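# Remove a staple stick and set it on the table

## Task

Pull a single stick of staples from the staple box and leave it resting on the table with its legs pointing down, far enough away that it touches neither the box's tray nor its sleeve.

## Robot and tools

Robot: two arms, left_arm and right_arm, each with a parallel two-finger gripper and a wrist camera (cam_left_wrist and cam_right_wrist, both 672x504). Calibrated base positions in the scene frame: left_arm at (-0.025, +0.306, +0.049) m, right_arm at (-0.036, -0.242, +0.003) m, each turned slightly about z. Low-cost joints have play and friction, so a gripper may rest a few centimetres from the commanded pose, more when carrying something; that is not evidence of contact.

Frames. Scene frame: origin at table height, midway between the nominal bases, +z up, +x out over the table, left_arm on the +y side (not tied to image sides). Every hand pose, target and offset for an arm uses that arm's own base frame and axes; rotations turn about the Hand target position. Gripper axes: fingers extend along +z, close along y. end_effector_position is the point between the pads, roughly 1 cm behind the tips.

Row layout (shared by execute_actions and move): one list of 14 numbers for both arms, each in [-1, 1]: left dx, dy, dz, rx, ry, rz, opening, then right dx, dy, dz, rx, ry, rz, opening. dx..rz are offsets, not poses: they count from that arm's Hand target when the action or move begins. Scale: 1.0 = 0.6 m for dx/dy/dz and 180 degrees for the rotation vector rx/ry/rz. A translation longer than 1.0 is shortened along its direction. Opening is absolute: +1 fully open (0.094 m), -1 closed. Sending six zeros re-requests the current Hand target; an arm you want left alone still needs its current opening resent, since 0 is a real half-open command.

execute_actions(actions, cameras): actions is a list of actions; each action is a table of up to 15 rows, one per 1/30 s step, and a short table repeats its final row to fill 15 steps. Every row within one action is measured from that action's start pose, but successive actions build on each other, so repeating an offset keeps moving. An empty list returns state plus images. cameras: list of names, ["all"], or []; unknown names void the call.

move(target, speed, blend, opening_speed, grip_force, blocking, cameras): straight-line path toward one row or a list of up to 15 rows, every row counted from the Hand targets at the move's start (not from the previous row). speed: m/s, 0.002 to 2.9, default 0.25 (turns up to twice that in rad/s); one value or one per target. blend: metres of corner rounding per target, 0 = stop at each. opening_speed: change per second on the -1..+1 scale, at least 0.2. grip_force: newtons per pad, 10 to 50, persists until changed; lower values close slowly. blocking=false returns after about 0.5 s while motion continues. A move lasts at most 10 s. It does not avoid obstacles or the other arm. The result adds a 'move:' line: done, off_target, moving, held or fault, plus limits=paced (pose clipped) or limits=held (steps withheld).

wait(seconds 0 to 10): lets time pass holding commands; returns early if a running move ends. stop(): brakes the current move. zoom_image(camera, region=[x0, y0, x1, y1] pixels, at most 504 by 504) enlarges part of the latest image from a wrist camera. read_manual(section="licences") gives licence text only. finished_scene(scene = current scene number) ends the scene irreversibly; make no further call in that reply.

Result lines: end_effector_position (m) and end_effector_quat_wxyz per arm in its base frame; Hand target (last commanded pose after clipping; the base for the next offsets); Tool commands; grip_measured (finger opening on the command scale, reads up to ~2.5 mm wide when empty, a few mm narrower than a firmly squeezed part); grip_effort_nm (gripper motor effort, negative = closing, keeps an offset at rest); Joint positions (last value = opening in metres); Joint velocities (may say within noise or be omitted); joint torques (include arm weight, noisy, joints 1 to 3 wrap at ±28 N m); step readings of positions for execute_actions calls; MOTOR HOT at 75 °C and OVER-TEMPERATURE FAULT at 90 °C, which folds and disables that arm.

Control notes: each step limits the commanded rotation to 40 degrees from the measured one. A gripper often stops short of its Hand target; send the remaining distance as a new offset. A blocked arm keeps pressing until commanded back past the gripper. Avoid paths close to an arm's own base, which can flip its shoulder. With the wrist near joint 1's axis, small moves can swing the whole arm. The clearance check does not protect grippers or wrist cameras from hitting each other.

Gripping: squeeze rises about 1 N per 0.001 below the touch reading, then jumps to the full force limit near 20 N; close slowly with opening_speed and a lower grip_force on delicate parts. To release, command an opening well above grip_measured.

Avoid: dropping the stick or releasing it while moving, fast impacts, hard pushes on fixed or heavy things, contact or squeezing between the two arms, strain on the wrist camera cables, anything leaving the table, and long stretched or loaded holds that overheat motors. An external nudge may occasionally move loose objects.

Each tool is called as name(argument=value, ...) on one line, values as JSON.

## Session

execute_actions(actions=[])

Scene clock: 0.00 s.
left_arm: end_effector_position=(+0.3676, +0.0302, +0.1497) grip_measured=+1.000 grip_effort_nm=n/a end_effector_quat_wxyz=(+0.691, -0.103, +0.709, +0.091) | right_arm: end_effector_position=(+0.3828, +0.0023, +0.1518) grip_measured=+1.000 grip_effort_nm=n/a end_effector_quat_wxyz=(+0.701, -0.006, +0.713, -0.013)
Joint positions: left_arm=[-0.102 1.54 0.192 1.318 -0.376 -0.025 0.094] | right_arm=[0.015 1.577 0.22 1.342 0.025 -0.028 0.094]
Joint velocities: within noise
Joint torques (N m): no reading
Heat: left arm: 30 °C; right arm: 30 °C.
Hand target: left_arm +0.3698, +0.0307, +0.1594; +0.702, -0.110, +0.699, +0.088 | right_arm +0.3847, +0.0009, +0.1565; +0.705, -0.006, +0.709, -0.018
Tool commands: left_gripper/opening=+1.0 right_gripper/opening=+1.0

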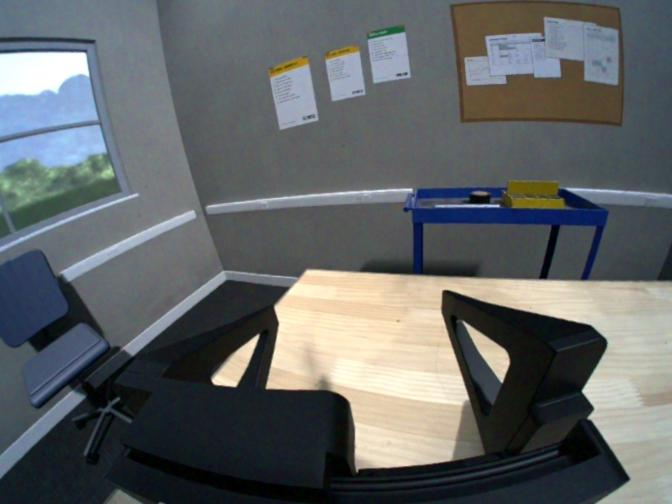

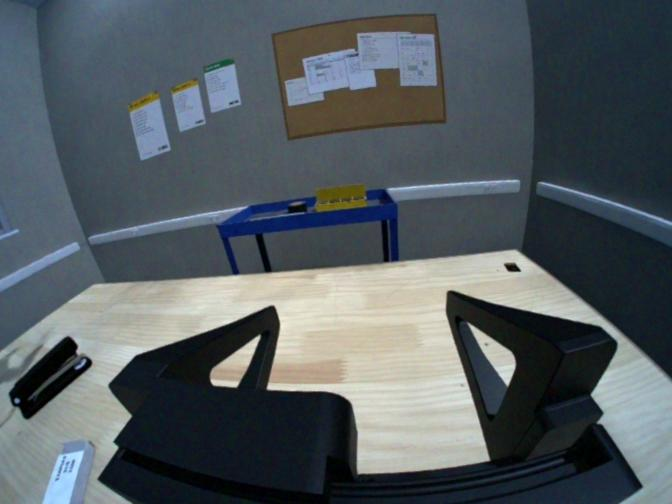

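move(target=[-0.083, -0.1345, -0.074, -0.0624, 0.4979, -0.078, 1, -0.1078, 0.1985, 0.0058, 0.0127, 0.4982, -0.0042, 1], speed=0.5, cameras=["all"])

Scene clock: 12.00 s.
left_arm: end_effector_position=(+0.3119, -0.0506, +0.1069) grip_measured=+1.000 grip_effort_nm=-0.03 end_effector_quat_wxyz=(-0.008, -0.002, +1.000, +0.007) | right_arm: end_effector_position=(+0.3146, +0.1192, +0.1552) grip_measured=+1.000 grip_effort_nm=0.02 end_effector_quat_wxyz=(-0.001, -0.011, +1.000, -0.002)
Joint positions: left_arm=[-0.171 1.758 1.436 -1.267 -0.011 -0.175 0.094] | right_arm=[0.36 1.829 1.715 -1.461 0.002 0.339 0.094]
Joint torques (N m): left_arm=[0.38 -6.61 10.11 0.03 0.07 0.13] | right_arm=[0.18 -8.18 11.14 0.05 -0.08 0.09]
Heat: left arm: 30 °C; right arm: 31 °C.
Hand target: left_arm +0.3200, -0.0500, +0.1150; +0.000, +0.000, +1.000, +0.000 | right_arm +0.3200, +0.1200, +0.1600; +0.000, +0.000, +1.000, +0.000
Off the commanded pose: left_arm 0.011 m, 1 deg | right_arm 0.007 m, 1 deg.
move: off_target (left_arm)

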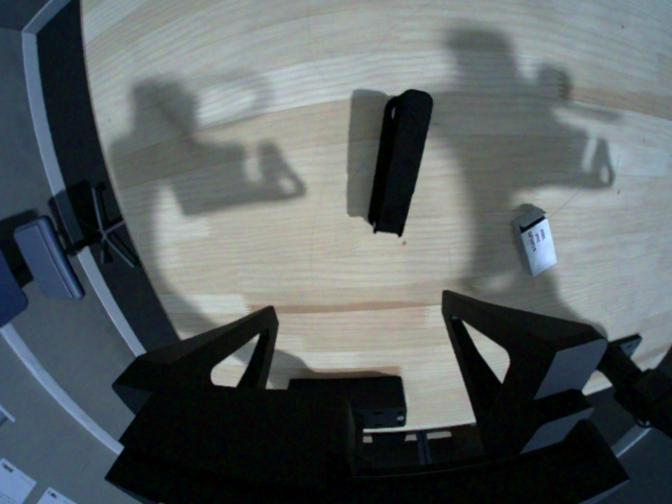

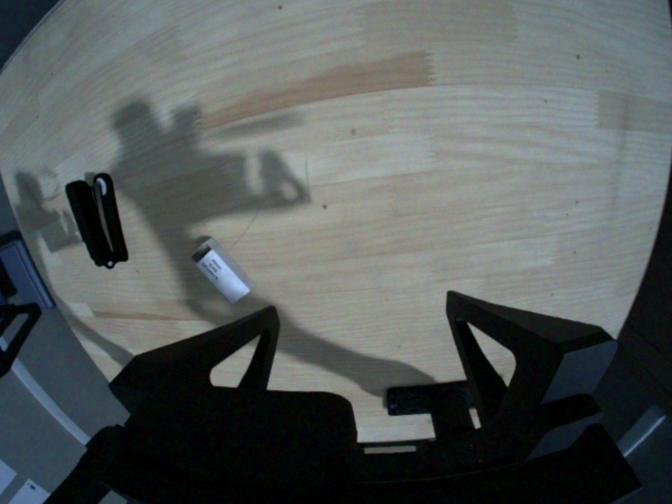

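zoom_image(camera="cam_right_wrist", region=[180, 225, 270, 315])

zoom_image(camera="cam_left_wrist", region=[500, 195, 570, 285])

Scaled by 5.600 from the camera's 672x504 image, which has a finer 960x720 frame.

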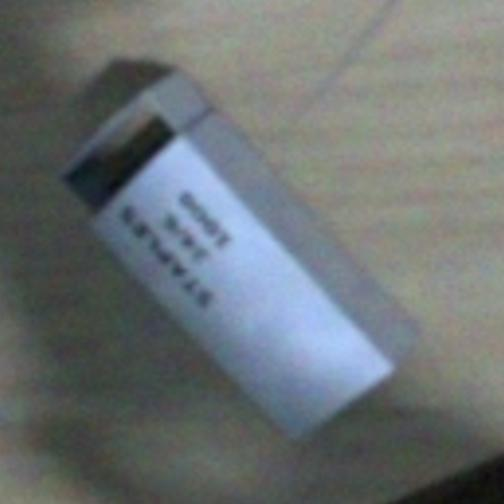

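Scaled by 5.600 from the camera's 672x504 image, which has a finer 960x720 frame.

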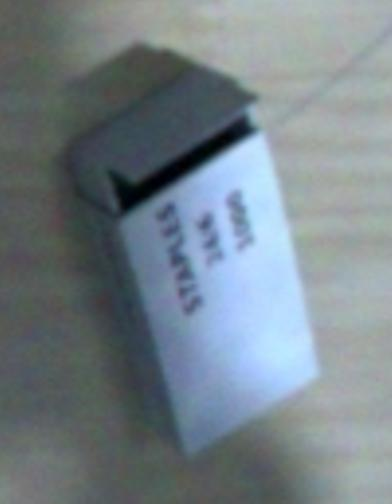

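move(target=[-0.0067, -0.3567, -0.1588, -0.0278, 0.1088, 0.1578, 0.2, -0.0812, 0.2612, -0.1243, 0.0461, -0.1624, 0.172, 0.3], speed=0.3, cameras=["all"])

zoom_image(camera="cam_left_wrist", region=[260, 180, 440, 330])

zoom_image(camera="cam_right_wrist", region=[260, 180, 440, 330])

Scene clock: 76.80 s.
left_arm: end_effector_position=(+0.3143, -0.2580, +0.0157) grip_measured=+0.202 grip_effort_nm=-0.11 end_effector_quat_wxyz=(-0.160, -0.243, +0.956, -0.038) | right_arm: end_effector_position=(+0.2657, +0.2773, +0.0739) grip_measured=+0.303 grip_effort_nm=-0.14 end_effector_quat_wxyz=(+0.218, -0.270, +0.935, +0.067)
Joint positions: left_arm=[-0.565 2.318 1.851 -1.274 0.285 -1.039 0.056] | right_arm=[0.862 1.64 1.065 -0.551 0.123 0.271 0.061]
Joint torques (N m): left_arm=[0.27 -10.59 9.51 -0.21 0.3 -0.1] | right_arm=[0.05 -12.15 5.85 1.72 0.32 -0.03]
Heat: left arm: 31 °C; right arm: 32 °C.
Hand target: left_arm +0.3159, -0.2640, +0.0197; -0.168, -0.244, +0.954, -0.044 | right_arm +0.2713, +0.2768, +0.0854; +0.249, -0.264, +0.929, +0.071
Off the commanded pose: left_arm 0.007 m, 1 deg | right_arm 0.013 m, 4 deg.
move: off_target (right_arm)

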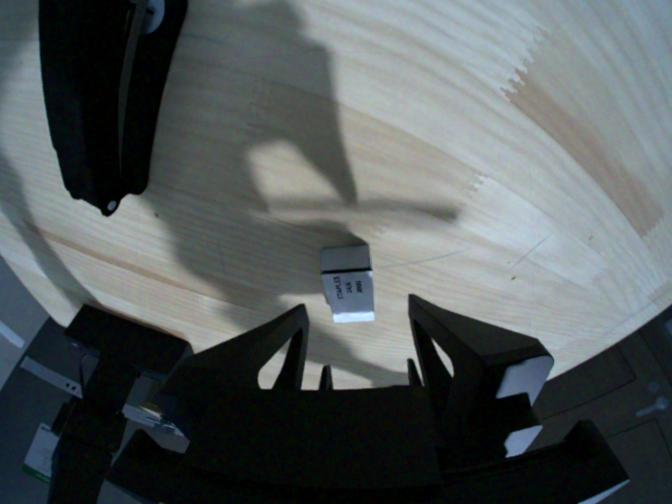

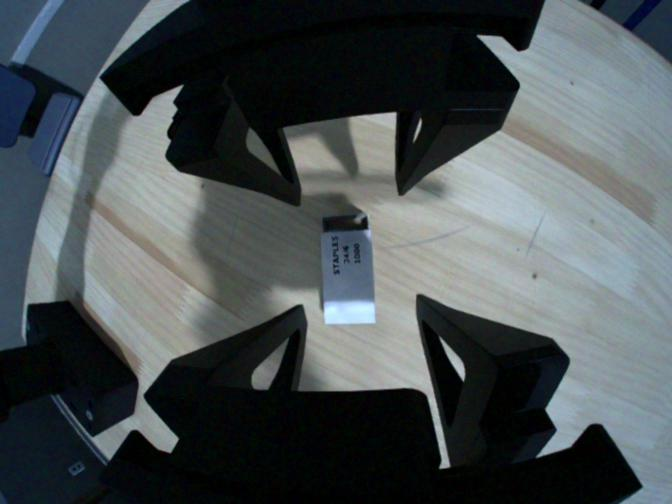

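Scaled by 2.800 from the camera's 672x504 image, which has a finer 960x720 frame.

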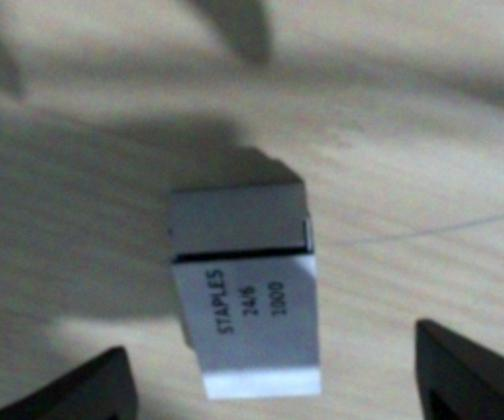

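Scaled by 2.800 from the camera's 672x504 image, which has a finer 960x720 frame.

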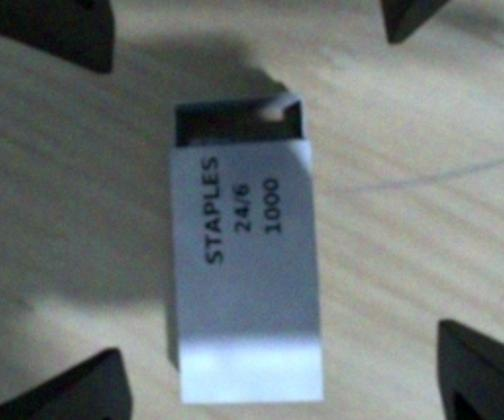

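move(target=[[-0.0037, 0.0358, 0, 0, 0, -0.0111, 0.2, -0.0122, 0.025, -0.0257, 0, 0, -0.0139, 0.3], [0.0023, 0.0238, -0.1028, 0, 0, -0.0111, 0.2, -0.0105, 0.0222, -0.1373, 0, 0, -0.0139, 0.3]], speed=0.1, blend=[0.004, 0], cameras=["all"])

zoom_image(camera="cam_left_wrist", region=[260, 200, 440, 350])

zoom_image(camera="cam_right_wrist", region=[260, 180, 440, 330])

Scene clock: 162.27 s.
left_arm: end_effector_position=(+0.3194, -0.2474, -0.0351) grip_measured=+0.202 grip_effort_nm=-0.11 end_effector_quat_wxyz=(-0.164, -0.234, +0.958, -0.039) | right_arm: end_effector_position=(+0.2594, +0.2960, +0.0127) grip_measured=+0.303 grip_effort_nm=-0.13 end_effector_quat_wxyz=(+0.244, -0.257, +0.932, +0.074)
Joint positions: left_arm=[-0.536 2.389 1.762 -1.13 0.285 -0.988 0.056] | right_arm=[0.929 1.764 0.907 -0.226 0.177 0.348 0.061]
Joint torques (N m): left_arm=[-0.44 -10.99 4.98 0.11 0.17 0.08] | right_arm=[-0.38 -7.38 5.16 1.81 0.25 0.09]
Heat: left arm: 31 °C; right arm: 32 °C.
Hand target: left_arm +0.3173, -0.2497, -0.0419; -0.169, -0.227, +0.958, -0.041 | right_arm +0.2650, +0.2901, +0.0031; +0.250, -0.243, +0.935, +0.065
Off the commanded pose: left_arm 0.008 m, 1 deg | right_arm 0.013 m, 2 deg.
move: off_target (right_arm)

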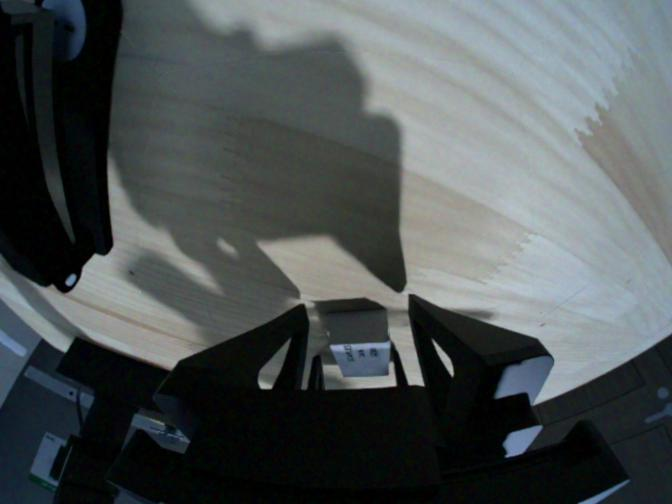

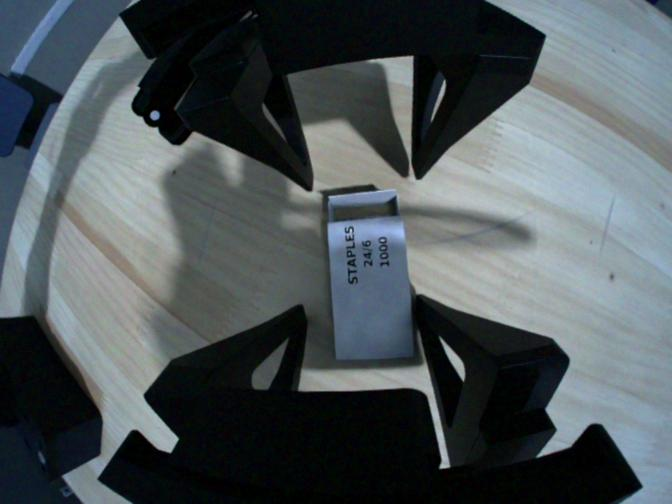

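Scaled by 2.800 from the camera's 672x504 image, which has a finer 960x720 frame.

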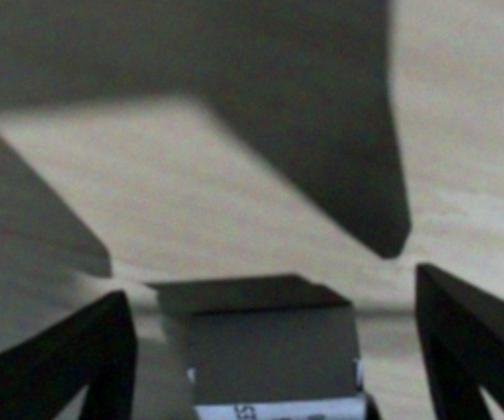

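Scaled by 2.800 from the camera's 672x504 image, which has a finer 960x720 frame.

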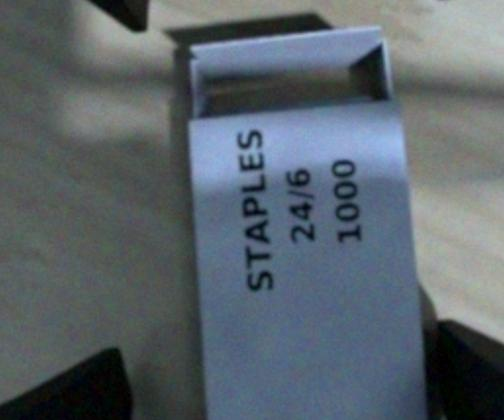

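move(target=[-0.013, -0.0043, -0.0033, 0, 0, 0, 0.2, 0, 0, 0, 0, 0, 0, 0.3], speed=0.05, cameras=["all"])

zoom_image(camera="cam_right_wrist", region=[280, 140, 440, 270])

zoom_image(camera="cam_left_wrist", region=[280, 260, 440, 390])

Scene clock: 305.80 s.
left_arm: end_effector_position=(+0.3143, -0.2453, -0.0413) grip_measured=+0.201 grip_effort_nm=-0.10 end_effector_quat_wxyz=(-0.168, -0.234, +0.957, -0.035) | right_arm: end_effector_position=(+0.2596, +0.2962, +0.0128) grip_measured=+0.303 grip_effort_nm=-0.13 end_effector_quat_wxyz=(+0.245, -0.257, +0.932, +0.075)
Joint positions: left_arm=[-0.537 2.389 1.732 -1.112 0.286 -0.988 0.056] | right_arm=[0.929 1.764 0.907 -0.225 0.177 0.348 0.061]
Joint torques (N m): left_arm=[-0.73 -12.31 4.01 0.17 0.19 -0.1] | right_arm=[-0.39 -7.24 5.19 1.78 0.29 0.07]
Heat: left arm: 30 °C; right arm: 33 °C.
Hand target: left_arm +0.3095, -0.2523, -0.0439; -0.169, -0.227, +0.958, -0.041 | right_arm +0.2650, +0.2901, +0.0031; +0.250, -0.243, +0.935, +0.065
Off the commanded pose: left_arm 0.009 m, 1 deg | right_arm 0.013 m, 2 deg.
move: off_target (right_arm)

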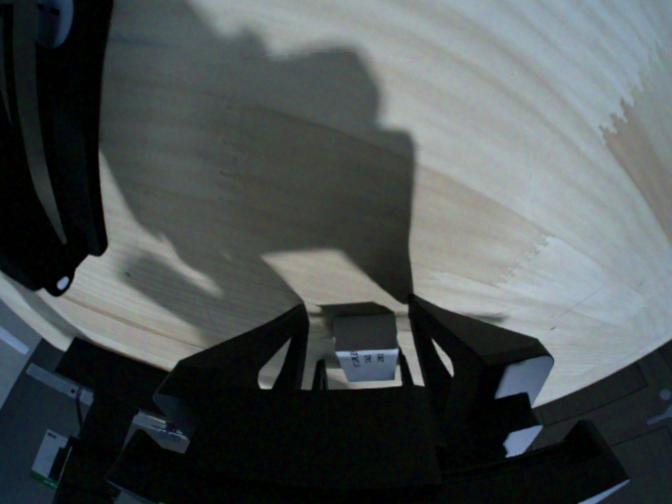

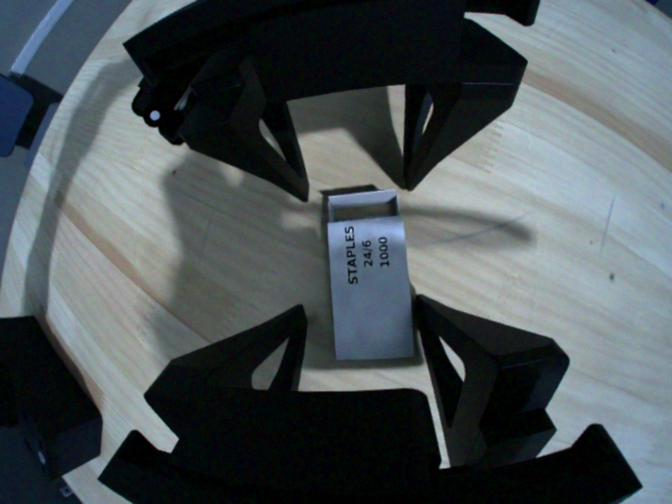

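Scaled by 3.150 from the camera's 672x504 image, which has a finer 960x720 frame.

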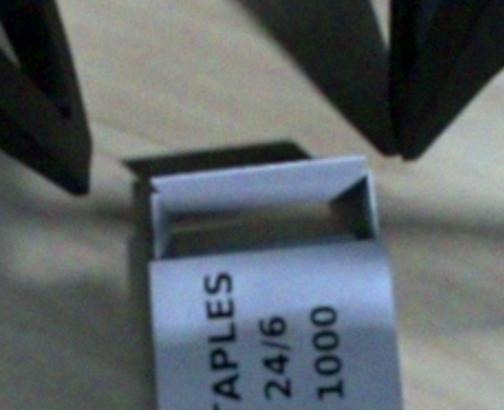

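Scaled by 3.150 from the camera's 672x504 image, which has a finer 960x720 frame.

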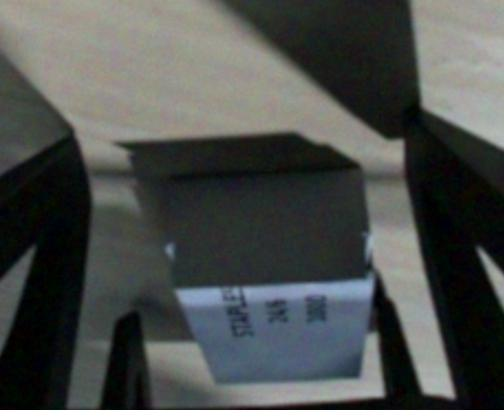

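move(target=[-0.0142, -0.007, 0.0065, 0, 0, 0, 0.2, 0, 0, 0, 0, 0, 0, 0.3], speed=0.05, cameras=["all"])

zoom_image(camera="cam_right_wrist", region=[280, 140, 440, 270])

Scene clock: 340.77 s.
left_arm: end_effector_position=(+0.3064, -0.2510, -0.0418) grip_measured=+0.201 grip_effort_nm=-0.10 end_effector_quat_wxyz=(-0.174, -0.229, +0.957, -0.040) | right_arm: end_effector_position=(+0.2596, +0.2962, +0.0128) grip_measured=+0.303 grip_effort_nm=-0.12 end_effector_quat_wxyz=(+0.245, -0.257, +0.932, +0.075)
Joint positions: left_arm=[-0.553 2.379 1.709 -1.098 0.303 -0.993 0.056] | right_arm=[0.929 1.764 0.907 -0.225 0.177 0.348 0.061]
Joint torques (N m): left_arm=[-1.03 -13.63 3.34 0.14 0.07 -0.12] | right_arm=[-0.44 -7.15 5.19 1.81 0.29 0.05]
Heat: left arm: 30 °C; right arm: 34 °C.
Hand target: left_arm +0.3010, -0.2565, -0.0400; -0.169, -0.227, +0.958, -0.041 | right_arm +0.2650, +0.2901, +0.0031; +0.250, -0.243, +0.935, +0.065
Off the commanded pose: left_arm 0.008 m, 1 deg | right_arm 0.013 m, 2 deg.
move: off_target (right_arm)

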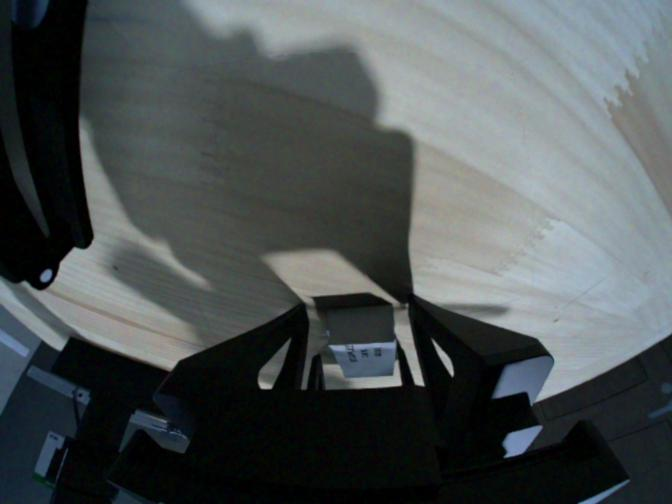

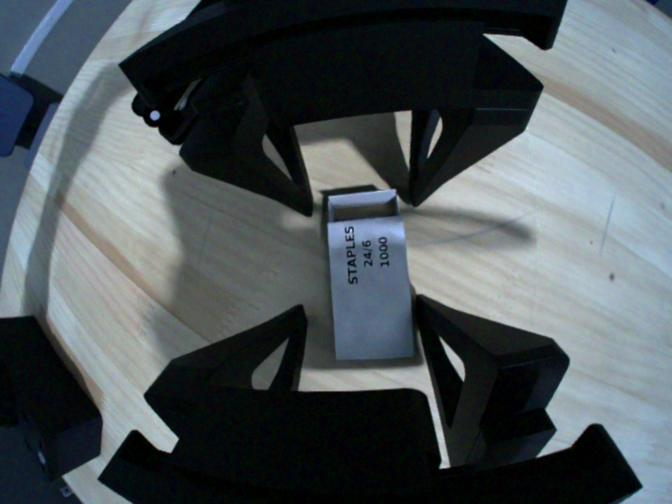

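Scaled by 3.150 from the camera's 672x504 image, which has a finer 960x720 frame.

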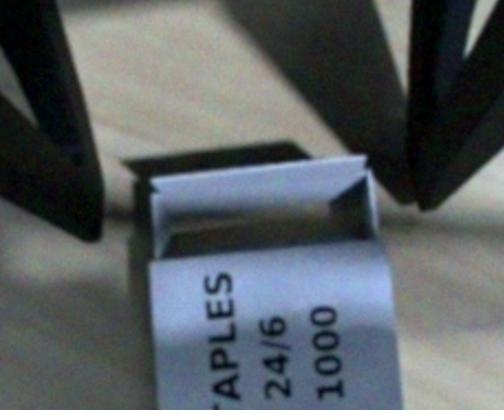

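move(target=[[0, 0, 0, 0, 0, 0, -0.36, 0, 0, 0, 0, 0, 0, -0.36], [0.0807, 0.0448, 0.005, 0, 0, 0, -0.36, 0, 0, 0, 0, 0, 0, -0.36]], speed=0.06, grip_force=[22, 22], opening_speed=0.5, cameras=["all"])

zoom_image(camera="cam_right_wrist", region=[280, 110, 440, 270])

Scene clock: 356.43 s.
left_arm: end_effector_position=(+0.3431, -0.2340, -0.0371) grip_measured=-0.228 grip_effort_nm=-0.54 end_effector_quat_wxyz=(-0.169, -0.233, +0.957, -0.044) | right_arm: end_effector_position=(+0.2618, +0.3013, +0.0158) grip_measured=-0.152 grip_effort_nm=-0.50 end_effector_quat_wxyz=(+0.253, -0.252, +0.930, +0.084)
Joint positions: left_arm=[-0.477 2.455 1.871 -1.19 0.288 -0.925 0.036] | right_arm=[0.933 1.764 0.907 -0.2 0.177 0.357 0.04]
Joint torques (N m): left_arm=[0.38 -10.95 9.07 -0.28 0 0.19] | right_arm=[-0.31 -7.25 5.24 1.57 0.28 0.06]
Heat: left arm: 30 °C; right arm: 34 °C.
Hand target: left_arm +0.3494, -0.2296, -0.0370; -0.169, -0.227, +0.958, -0.041 | right_arm +0.2650, +0.2901, +0.0031; +0.250, -0.243, +0.935, +0.065
Off the commanded pose: left_arm 0.008 m, 1 deg | right_arm 0.017 m, 2 deg.
grip_force (N): 22, 22
move: off_target (right_arm)

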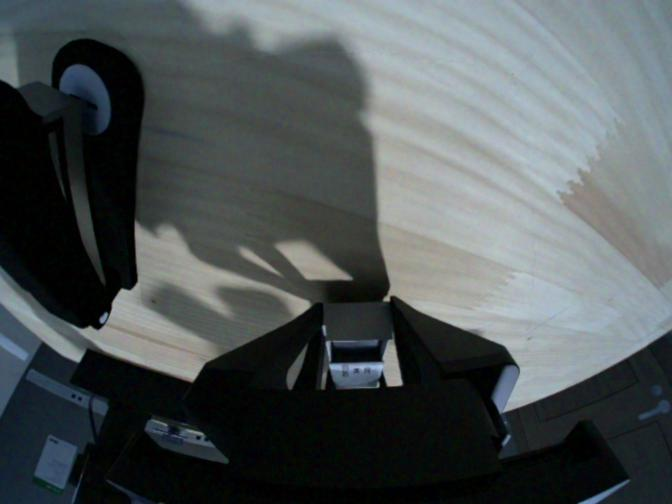

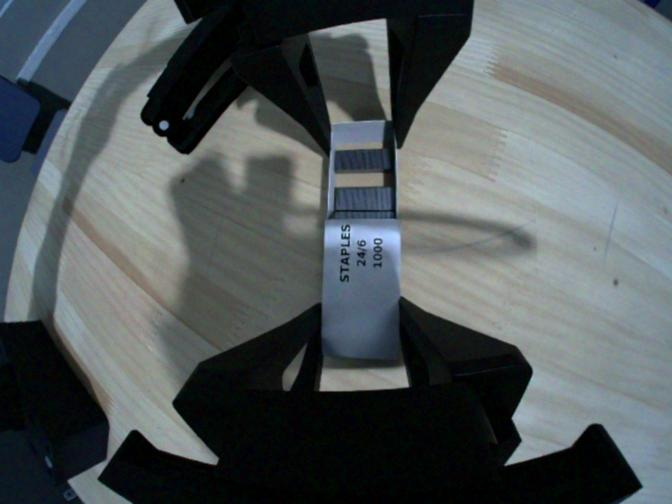

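Scaled by 3.150 from the camera's 672x504 image, which has a finer 960x720 frame.

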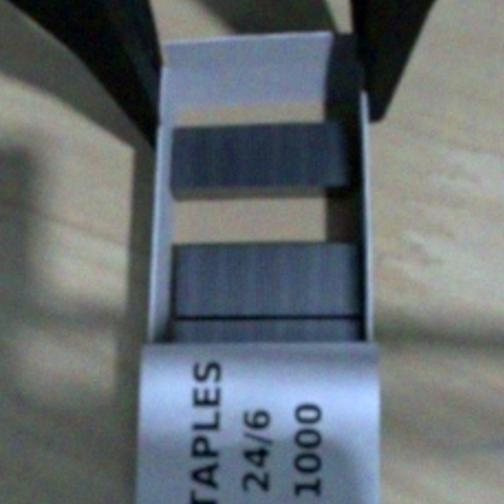

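move(target=[[0, 0, 0, 0, 0, 0, 0.1, 0, 0, 0, 0, 0, 0, 0.2], [0.03, 0.015, 0.0933, 0, 0, 0, 0.1, -0.05, -0.0333, 0.125, 0, 0, 0, 0.2], [-0.0323, -0.0173, 0.0695, -0.0412, -0.1172, -0.5089, -0.58, -0.075, -0.2835, 0.295, 0, 0, 0, 0.2]], speed=[0.1, 0.15, 0.4], blend=[0, 0.01, 0], grip_force=[50, 50], cameras=["all"])

zoom_image(camera="cam_left_wrist", region=[270, 190, 450, 330])

Scene clock: 462.30 s.
left_arm: end_effector_position=(+0.3207, -0.2352, -0.0161) grip_measured=-0.578 grip_effort_nm=-0.11 end_effector_quat_wxyz=(-0.038, +0.538, +0.842, +0.004) | right_arm: end_effector_position=(+0.2229, +0.1204, +0.1624) grip_measured=+0.197 grip_effort_nm=0.17 end_effector_quat_wxyz=(+0.240, -0.242, +0.938, +0.059)
Joint positions: left_arm=[-0.637 2.234 1.616 -1.029 -0.004 0.5 0.02] | right_arm=[0.491 1.03 0.939 -0.981 -0.001 -0.014 0.056]
Joint torques (N m): left_arm=[-0.08 -16.8 4.68 0.3 -0.06 0.15] | right_arm=[-0.39 -3.69 12.27 0.89 -0.11 -0.05]
Heat: left arm: 31 °C; right arm: 32 °C.
Hand target: left_arm +0.3300, -0.2400, +0.0047; +0.000, +0.544, +0.839, +0.000 | right_arm +0.2200, +0.1200, +0.1801; +0.250, -0.243, +0.935, +0.065
Off the commanded pose: left_arm 0.023 m, 4 deg | right_arm 0.018 m, 1 deg.
move: off_target (left_arm, right_arm); target 3's new opening was sent with left_arm's hand 0.023 m and 5 deg from that target

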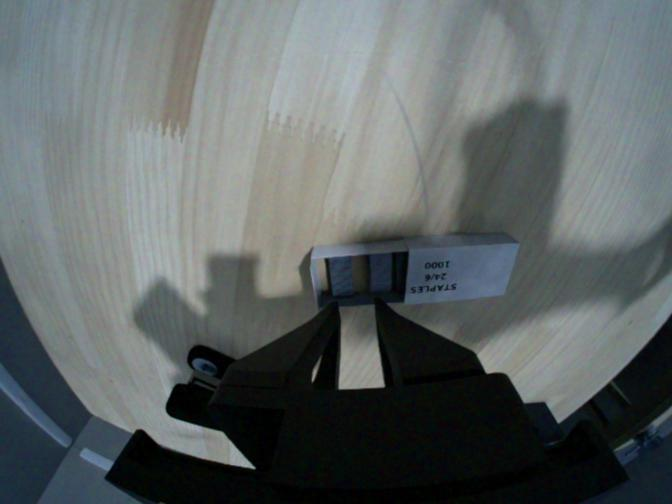

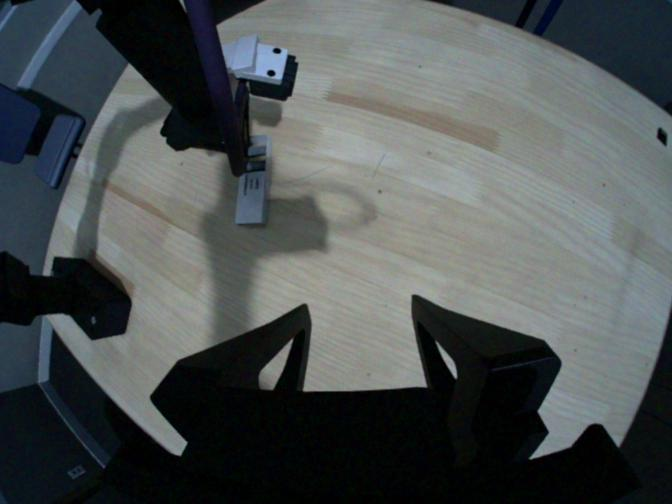

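Scaled by 2.800 from the camera's 672x504 image, which has a finer 960x720 frame.

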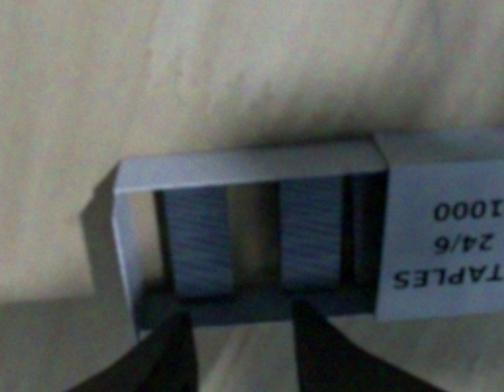

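move(target=[[-0.0153, -0.0172, -0.0278, 0, 0, 0, -0.655, 0, 0, 0, 0, 0, 0, 0.2], [-0.0153, -0.0172, -0.072, 0, 0, 0, -0.655, 0, 0, 0, 0, 0, 0, 0.2], [0.0043, -0.008, -0.072, 0, 0, 0, -0.655, 0, 0, 0, 0, 0, 0, 0.2]], speed=[0.08, 0.06, 0.04], blend=[0.003, 0, 0], cameras=["cam_left_wrist"])

zoom_image(camera="cam_left_wrist", region=[295, 245, 405, 345])

Scene clock: 505.93 s.
left_arm: end_effector_position=(+0.3202, -0.2413, -0.0355) grip_measured=-0.653 grip_effort_nm=-0.11 end_effector_quat_wxyz=(-0.015, +0.541, +0.841, +0.002) | right_arm: end_effector_position=(+0.2229, +0.1204, +0.1624) grip_measured=+0.197 grip_effort_nm=0.17 end_effector_quat_wxyz=(+0.240, -0.242, +0.938, +0.059)
Joint positions: left_arm=[-0.649 2.234 1.535 -0.901 -0.002 0.493 0.016] | right_arm=[0.491 1.03 0.939 -0.981 -0.001 -0.014 0.056]
Joint torques (N m): left_arm=[0.36 -9.57 7.46 0.4 -0.06 0.14] | right_arm=[-0.42 -3.81 12.23 0.89 -0.13 -0.06]
Heat: left arm: 38 °C; right arm: 32 °C.
Hand target: left_arm +0.3326, -0.2448, -0.0385; +0.000, +0.544, +0.839, +0.000 | right_arm +0.2200, +0.1200, +0.1801; +0.250, -0.243, +0.935, +0.065
Off the commanded pose: left_arm 0.013 m, 2 deg | right_arm 0.018 m, 1 deg.
move: off_target (left_arm, right_arm)
Images, in order (width x height): cam_left_wrist 672x504.

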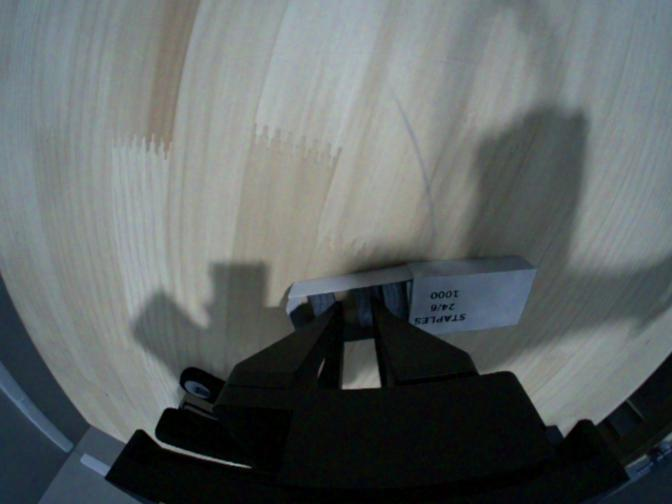

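Scaled by 4.582 from the camera's 672x504 image, which has a finer 960x720 frame.

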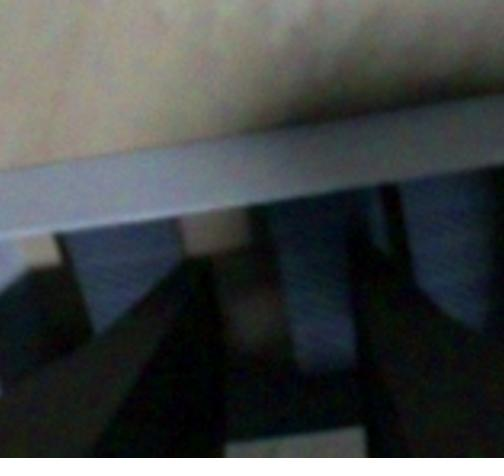

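move(target=[[0, 0, 0.0442, 0, 0, 0, -0.655, 0, 0, 0, 0, 0, 0, 0.2], [0.0042, 0.0118, 0.0442, 0, 0, 0, -0.655, 0, 0, 0, 0, 0, 0, 0.2], [0.0042, 0.0118, 0.0042, 0, 0, 0, -0.655, 0, 0, 0, 0, 0, 0, 0.2], [0.0223, 0.0203, 0.0042, 0, 0, 0, -0.655, 0, 0, 0, 0, 0, 0, 0.2]], speed=[0.08, 0.05, 0.05, 0.04], blend=[0.002, 0.002, 0, 0], cameras=["cam_left_wrist"])

zoom_image(camera="cam_left_wrist", region=[295, 245, 405, 345])

Scene clock: 584.13 s.
left_arm: end_effector_position=(+0.3369, -0.2240, -0.0361) grip_measured=-0.653 grip_effort_nm=-0.11 end_effector_quat_wxyz=(-0.014, +0.534, +0.845, +0.002) | right_arm: end_effector_position=(+0.2229, +0.1204, +0.1624) grip_measured=+0.197 grip_effort_nm=0.17 end_effector_quat_wxyz=(+0.240, -0.242, +0.938, +0.059)
Joint positions: left_arm=[-0.591 2.246 1.553 -0.906 -0.004 0.536 0.016] | right_arm=[0.491 1.03 0.939 -0.981 -0.001 -0.014 0.056]
Joint torques (N m): left_arm=[0.17 -9.88 8.27 0.28 -0.05 0.14] | right_arm=[-0.44 -3.79 12.33 0.89 -0.11 -0.04]
Heat: left arm: 32 °C; right arm: 33 °C.
Hand target: left_arm +0.3460, -0.2326, -0.0360; +0.000, +0.544, +0.839, +0.000 | right_arm +0.2200, +0.1200, +0.1801; +0.250, -0.243, +0.935, +0.065
Off the commanded pose: left_arm 0.013 m, 2 deg | right_arm 0.018 m, 1 deg.
move: off_target (left_arm, right_arm)
Images, in order (width x height): cam_left_wrist 672x504.

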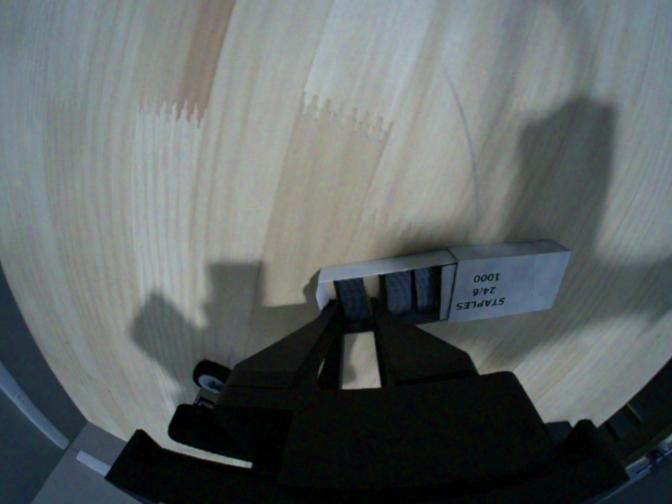

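Scaled by 4.582 from the camera's 672x504 image, which has a finer 960x720 frame.

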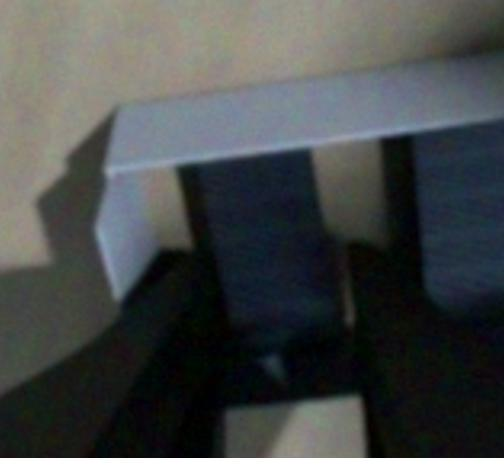

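move(target=[[-0.0047, 0.01, -0.015, 0, 0, 0, -0.655, 0, 0, 0, 0, 0, 0, 0.2], [-0.0047, 0.01, -0.015, 0, 0, 0, -0.82, 0, 0, 0, 0, 0, 0, 0.2], [-0.0047, 0.01, 0.11, 0, 0, 0, -0.82, 0, 0, 0, 0, 0, 0, 0.2]], speed=[0.04, 0.05, 0.06], grip_force=[20, 50], opening_speed=0.5, cameras=["cam_left_wrist"])

zoom_image(camera="cam_left_wrist", region=[270, 220, 430, 360])

Scene clock: 613.03 s.
left_arm: end_effector_position=(+0.3298, -0.2192, -0.0009) grip_measured=-0.735 grip_effort_nm=-0.51 end_effector_quat_wxyz=(-0.039, +0.538, +0.842, +0.003) | right_arm: end_effector_position=(+0.2229, +0.1204, +0.1624) grip_measured=+0.197 grip_effort_nm=0.17 end_effector_quat_wxyz=(+0.240, -0.242, +0.938, +0.059)
Joint positions: left_arm=[-0.591 2.209 1.639 -1.079 -0.004 0.546 0.012] | right_arm=[0.491 1.03 0.939 -0.981 -0.001 -0.014 0.056]
Joint torques (N m): left_arm=[0.38 -16.2 9.33 -0.07 -0.05 0.14] | right_arm=[-0.43 -3.74 12.23 0.91 -0.07 -0.03]
Heat: left arm: 32 °C; right arm: 33 °C.
Hand target: left_arm +0.3432, -0.2266, +0.0300; +0.000, +0.544, +0.839, +0.000 | right_arm +0.2200, +0.1200, +0.1801; +0.250, -0.243, +0.935, +0.065
Off the commanded pose: left_arm 0.035 m, 5 deg | right_arm 0.018 m, 1 deg.
grip_force (N): 20, 50
move: off_target (left_arm, right_arm)
Images, in order (width x height): cam_left_wrist 672x504.

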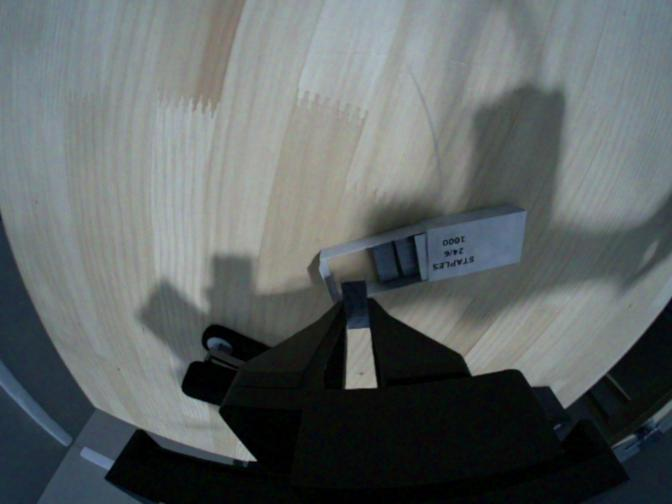

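Scaled by 3.150 from the camera's 672x504 image, which has a finer 960x720 frame.

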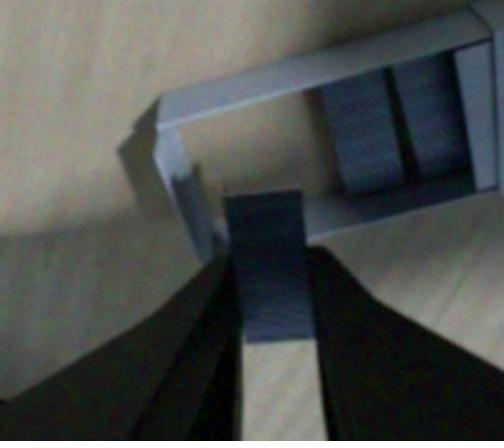

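move(target=[[-0.2053, 0.1777, -0.0167, 0, 0, 0, -0.82, 0, 0, 0, 0, 0, 0, 0.2], [-0.2053, 0.1777, -0.0967, 0, 0, 0, -0.82, 0, 0, 0, 0, 0, 0, 0.2], [-0.2053, 0.1777, -0.13, 0, 0, 0, -0.82, 0, 0, 0, 0, 0, 0, 0.2]], speed=[0.25, 0.08, 0.03], blend=[0.01, 0.003, 0], cameras=["cam_left_wrist"])

zoom_image(camera="cam_left_wrist", region=[285, 225, 425, 365])

Scene clock: 657.00 s.
left_arm: end_effector_position=(+0.2160, -0.1163, -0.0377) grip_measured=-0.735 grip_effort_nm=-0.50 end_effector_quat_wxyz=(-0.011, +0.535, +0.845, +0.002) | right_arm: end_effector_position=(+0.2229, +0.1204, +0.1624) grip_measured=+0.197 grip_effort_nm=0.17 end_effector_quat_wxyz=(+0.240, -0.242, +0.938, +0.059)
Joint positions: left_arm=[-0.502 1.729 0.768 -0.631 -0.005 0.627 0.012] | right_arm=[0.491 1.03 0.939 -0.981 -0.001 -0.014 0.056]
Joint torques (N m): left_arm=[0.29 -3.7 3.26 0.76 -0.02 0.14] | right_arm=[-0.35 -3.77 12.23 0.91 -0.09 -0.05]
Heat: left arm: 32 °C; right arm: 34 °C.
Hand target: left_arm +0.2200, -0.1200, -0.0480; +0.000, +0.544, +0.839, +0.000 | right_arm +0.2200, +0.1200, +0.1801; +0.250, -0.243, +0.935, +0.065
Off the commanded pose: left_arm 0.012 m, 2 deg | right_arm 0.018 m, 1 deg.
grip_force (N): 20, 50
move: off_target (left_arm, right_arm)
Images, in order (width x height): cam_left_wrist 672x504.

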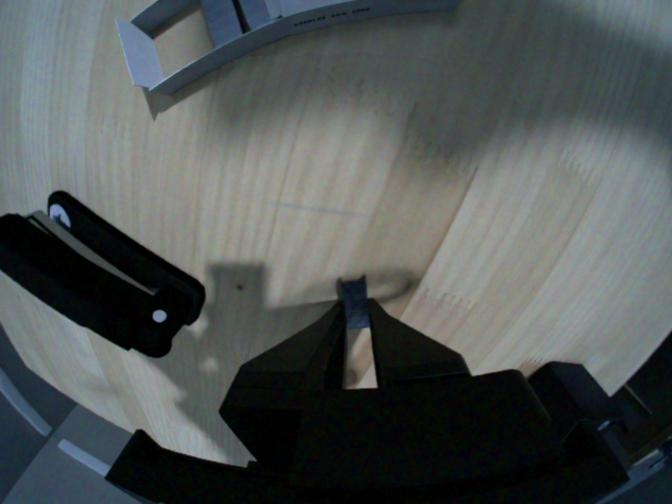

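Scaled by 3.600 from the camera's 672x504 image, which has a finer 960x720 frame.

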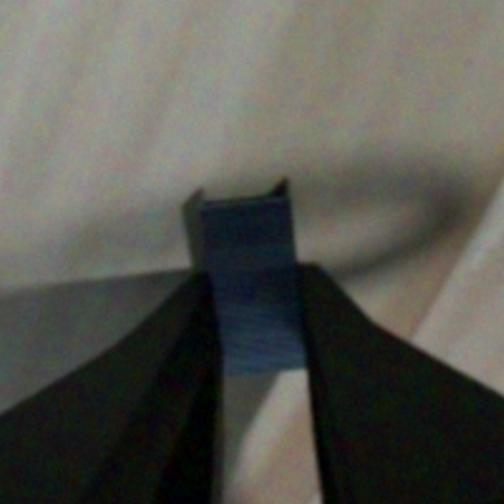

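move(target=[[0, 0, -0.01, 0, 0, 0, -0.82, 0, 0, 0, 0, 0, 0, 0.2], [0, 0, -0.01, 0, 0, 0, -0.5, 0, 0, 0, 0, 0, 0, 0.2], [0, 0, 0.13, 0, 0, 0, -0.5, 0, 0, 0, 0, 0, 0, 0.2]], speed=[0.03, 0.05, 0.08], opening_speed=0.5, cameras=["cam_left_wrist"])

zoom_image(camera="cam_left_wrist", region=[265, 195, 425, 355])

Scene clock: 670.40 s.
left_arm: end_effector_position=(+0.2089, -0.1132, +0.0133) grip_measured=-0.502 grip_effort_nm=0.06 end_effector_quat_wxyz=(-0.028, +0.538, +0.842, +0.003) | right_arm: end_effector_position=(+0.2229, +0.1204, +0.1624) grip_measured=+0.197 grip_effort_nm=0.17 end_effector_quat_wxyz=(+0.240, -0.242, +0.938, +0.059)
Joint positions: left_arm=[-0.508 1.606 0.875 -0.895 -0.01 0.628 0.023] | right_arm=[0.491 1.03 0.939 -0.981 -0.001 -0.014 0.056]
Joint torques (N m): left_arm=[0.28 -8.5 8.85 -0.05 0.01 0.13] | right_arm=[-0.39 -3.77 12.19 0.91 -0.11 -0.03]
Heat: left arm: 31 °C; right arm: 34 °C.
Hand target: left_arm +0.2200, -0.1200, +0.0300; +0.000, +0.544, +0.839, +0.000 | right_arm +0.2200, +0.1200, +0.1801; +0.250, -0.243, +0.935, +0.065
Off the commanded pose: left_arm 0.021 m, 3 deg | right_arm 0.018 m, 1 deg.
grip_force (N): 20, 50
move: off_target (left_arm, right_arm); target 2's new opening was sent with left_arm's hand 0.017 m and 2 deg from that target
Images, in order (width x height): cam_left_wrist 672x504.

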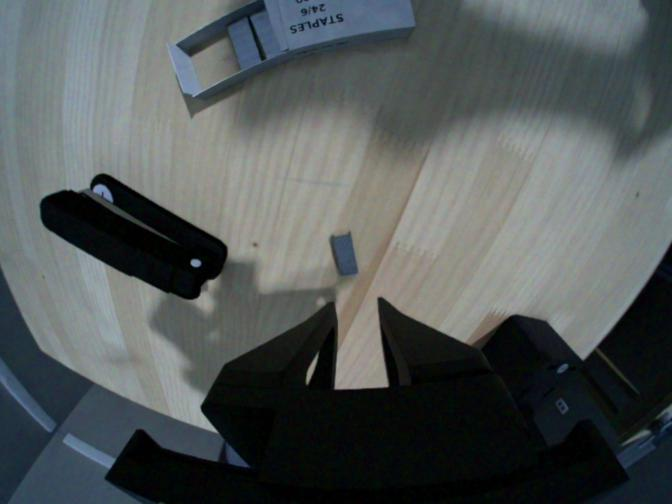

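Scaled by 3.150 from the camera's 672x504 image, which has a finer 960x720 frame.

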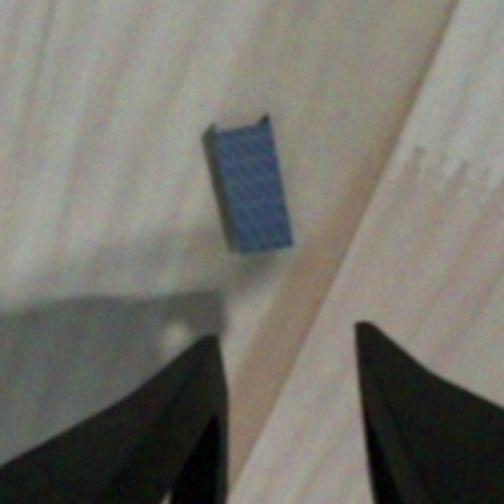

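finished_scene(scene=2)

The scene is finished: the task was done.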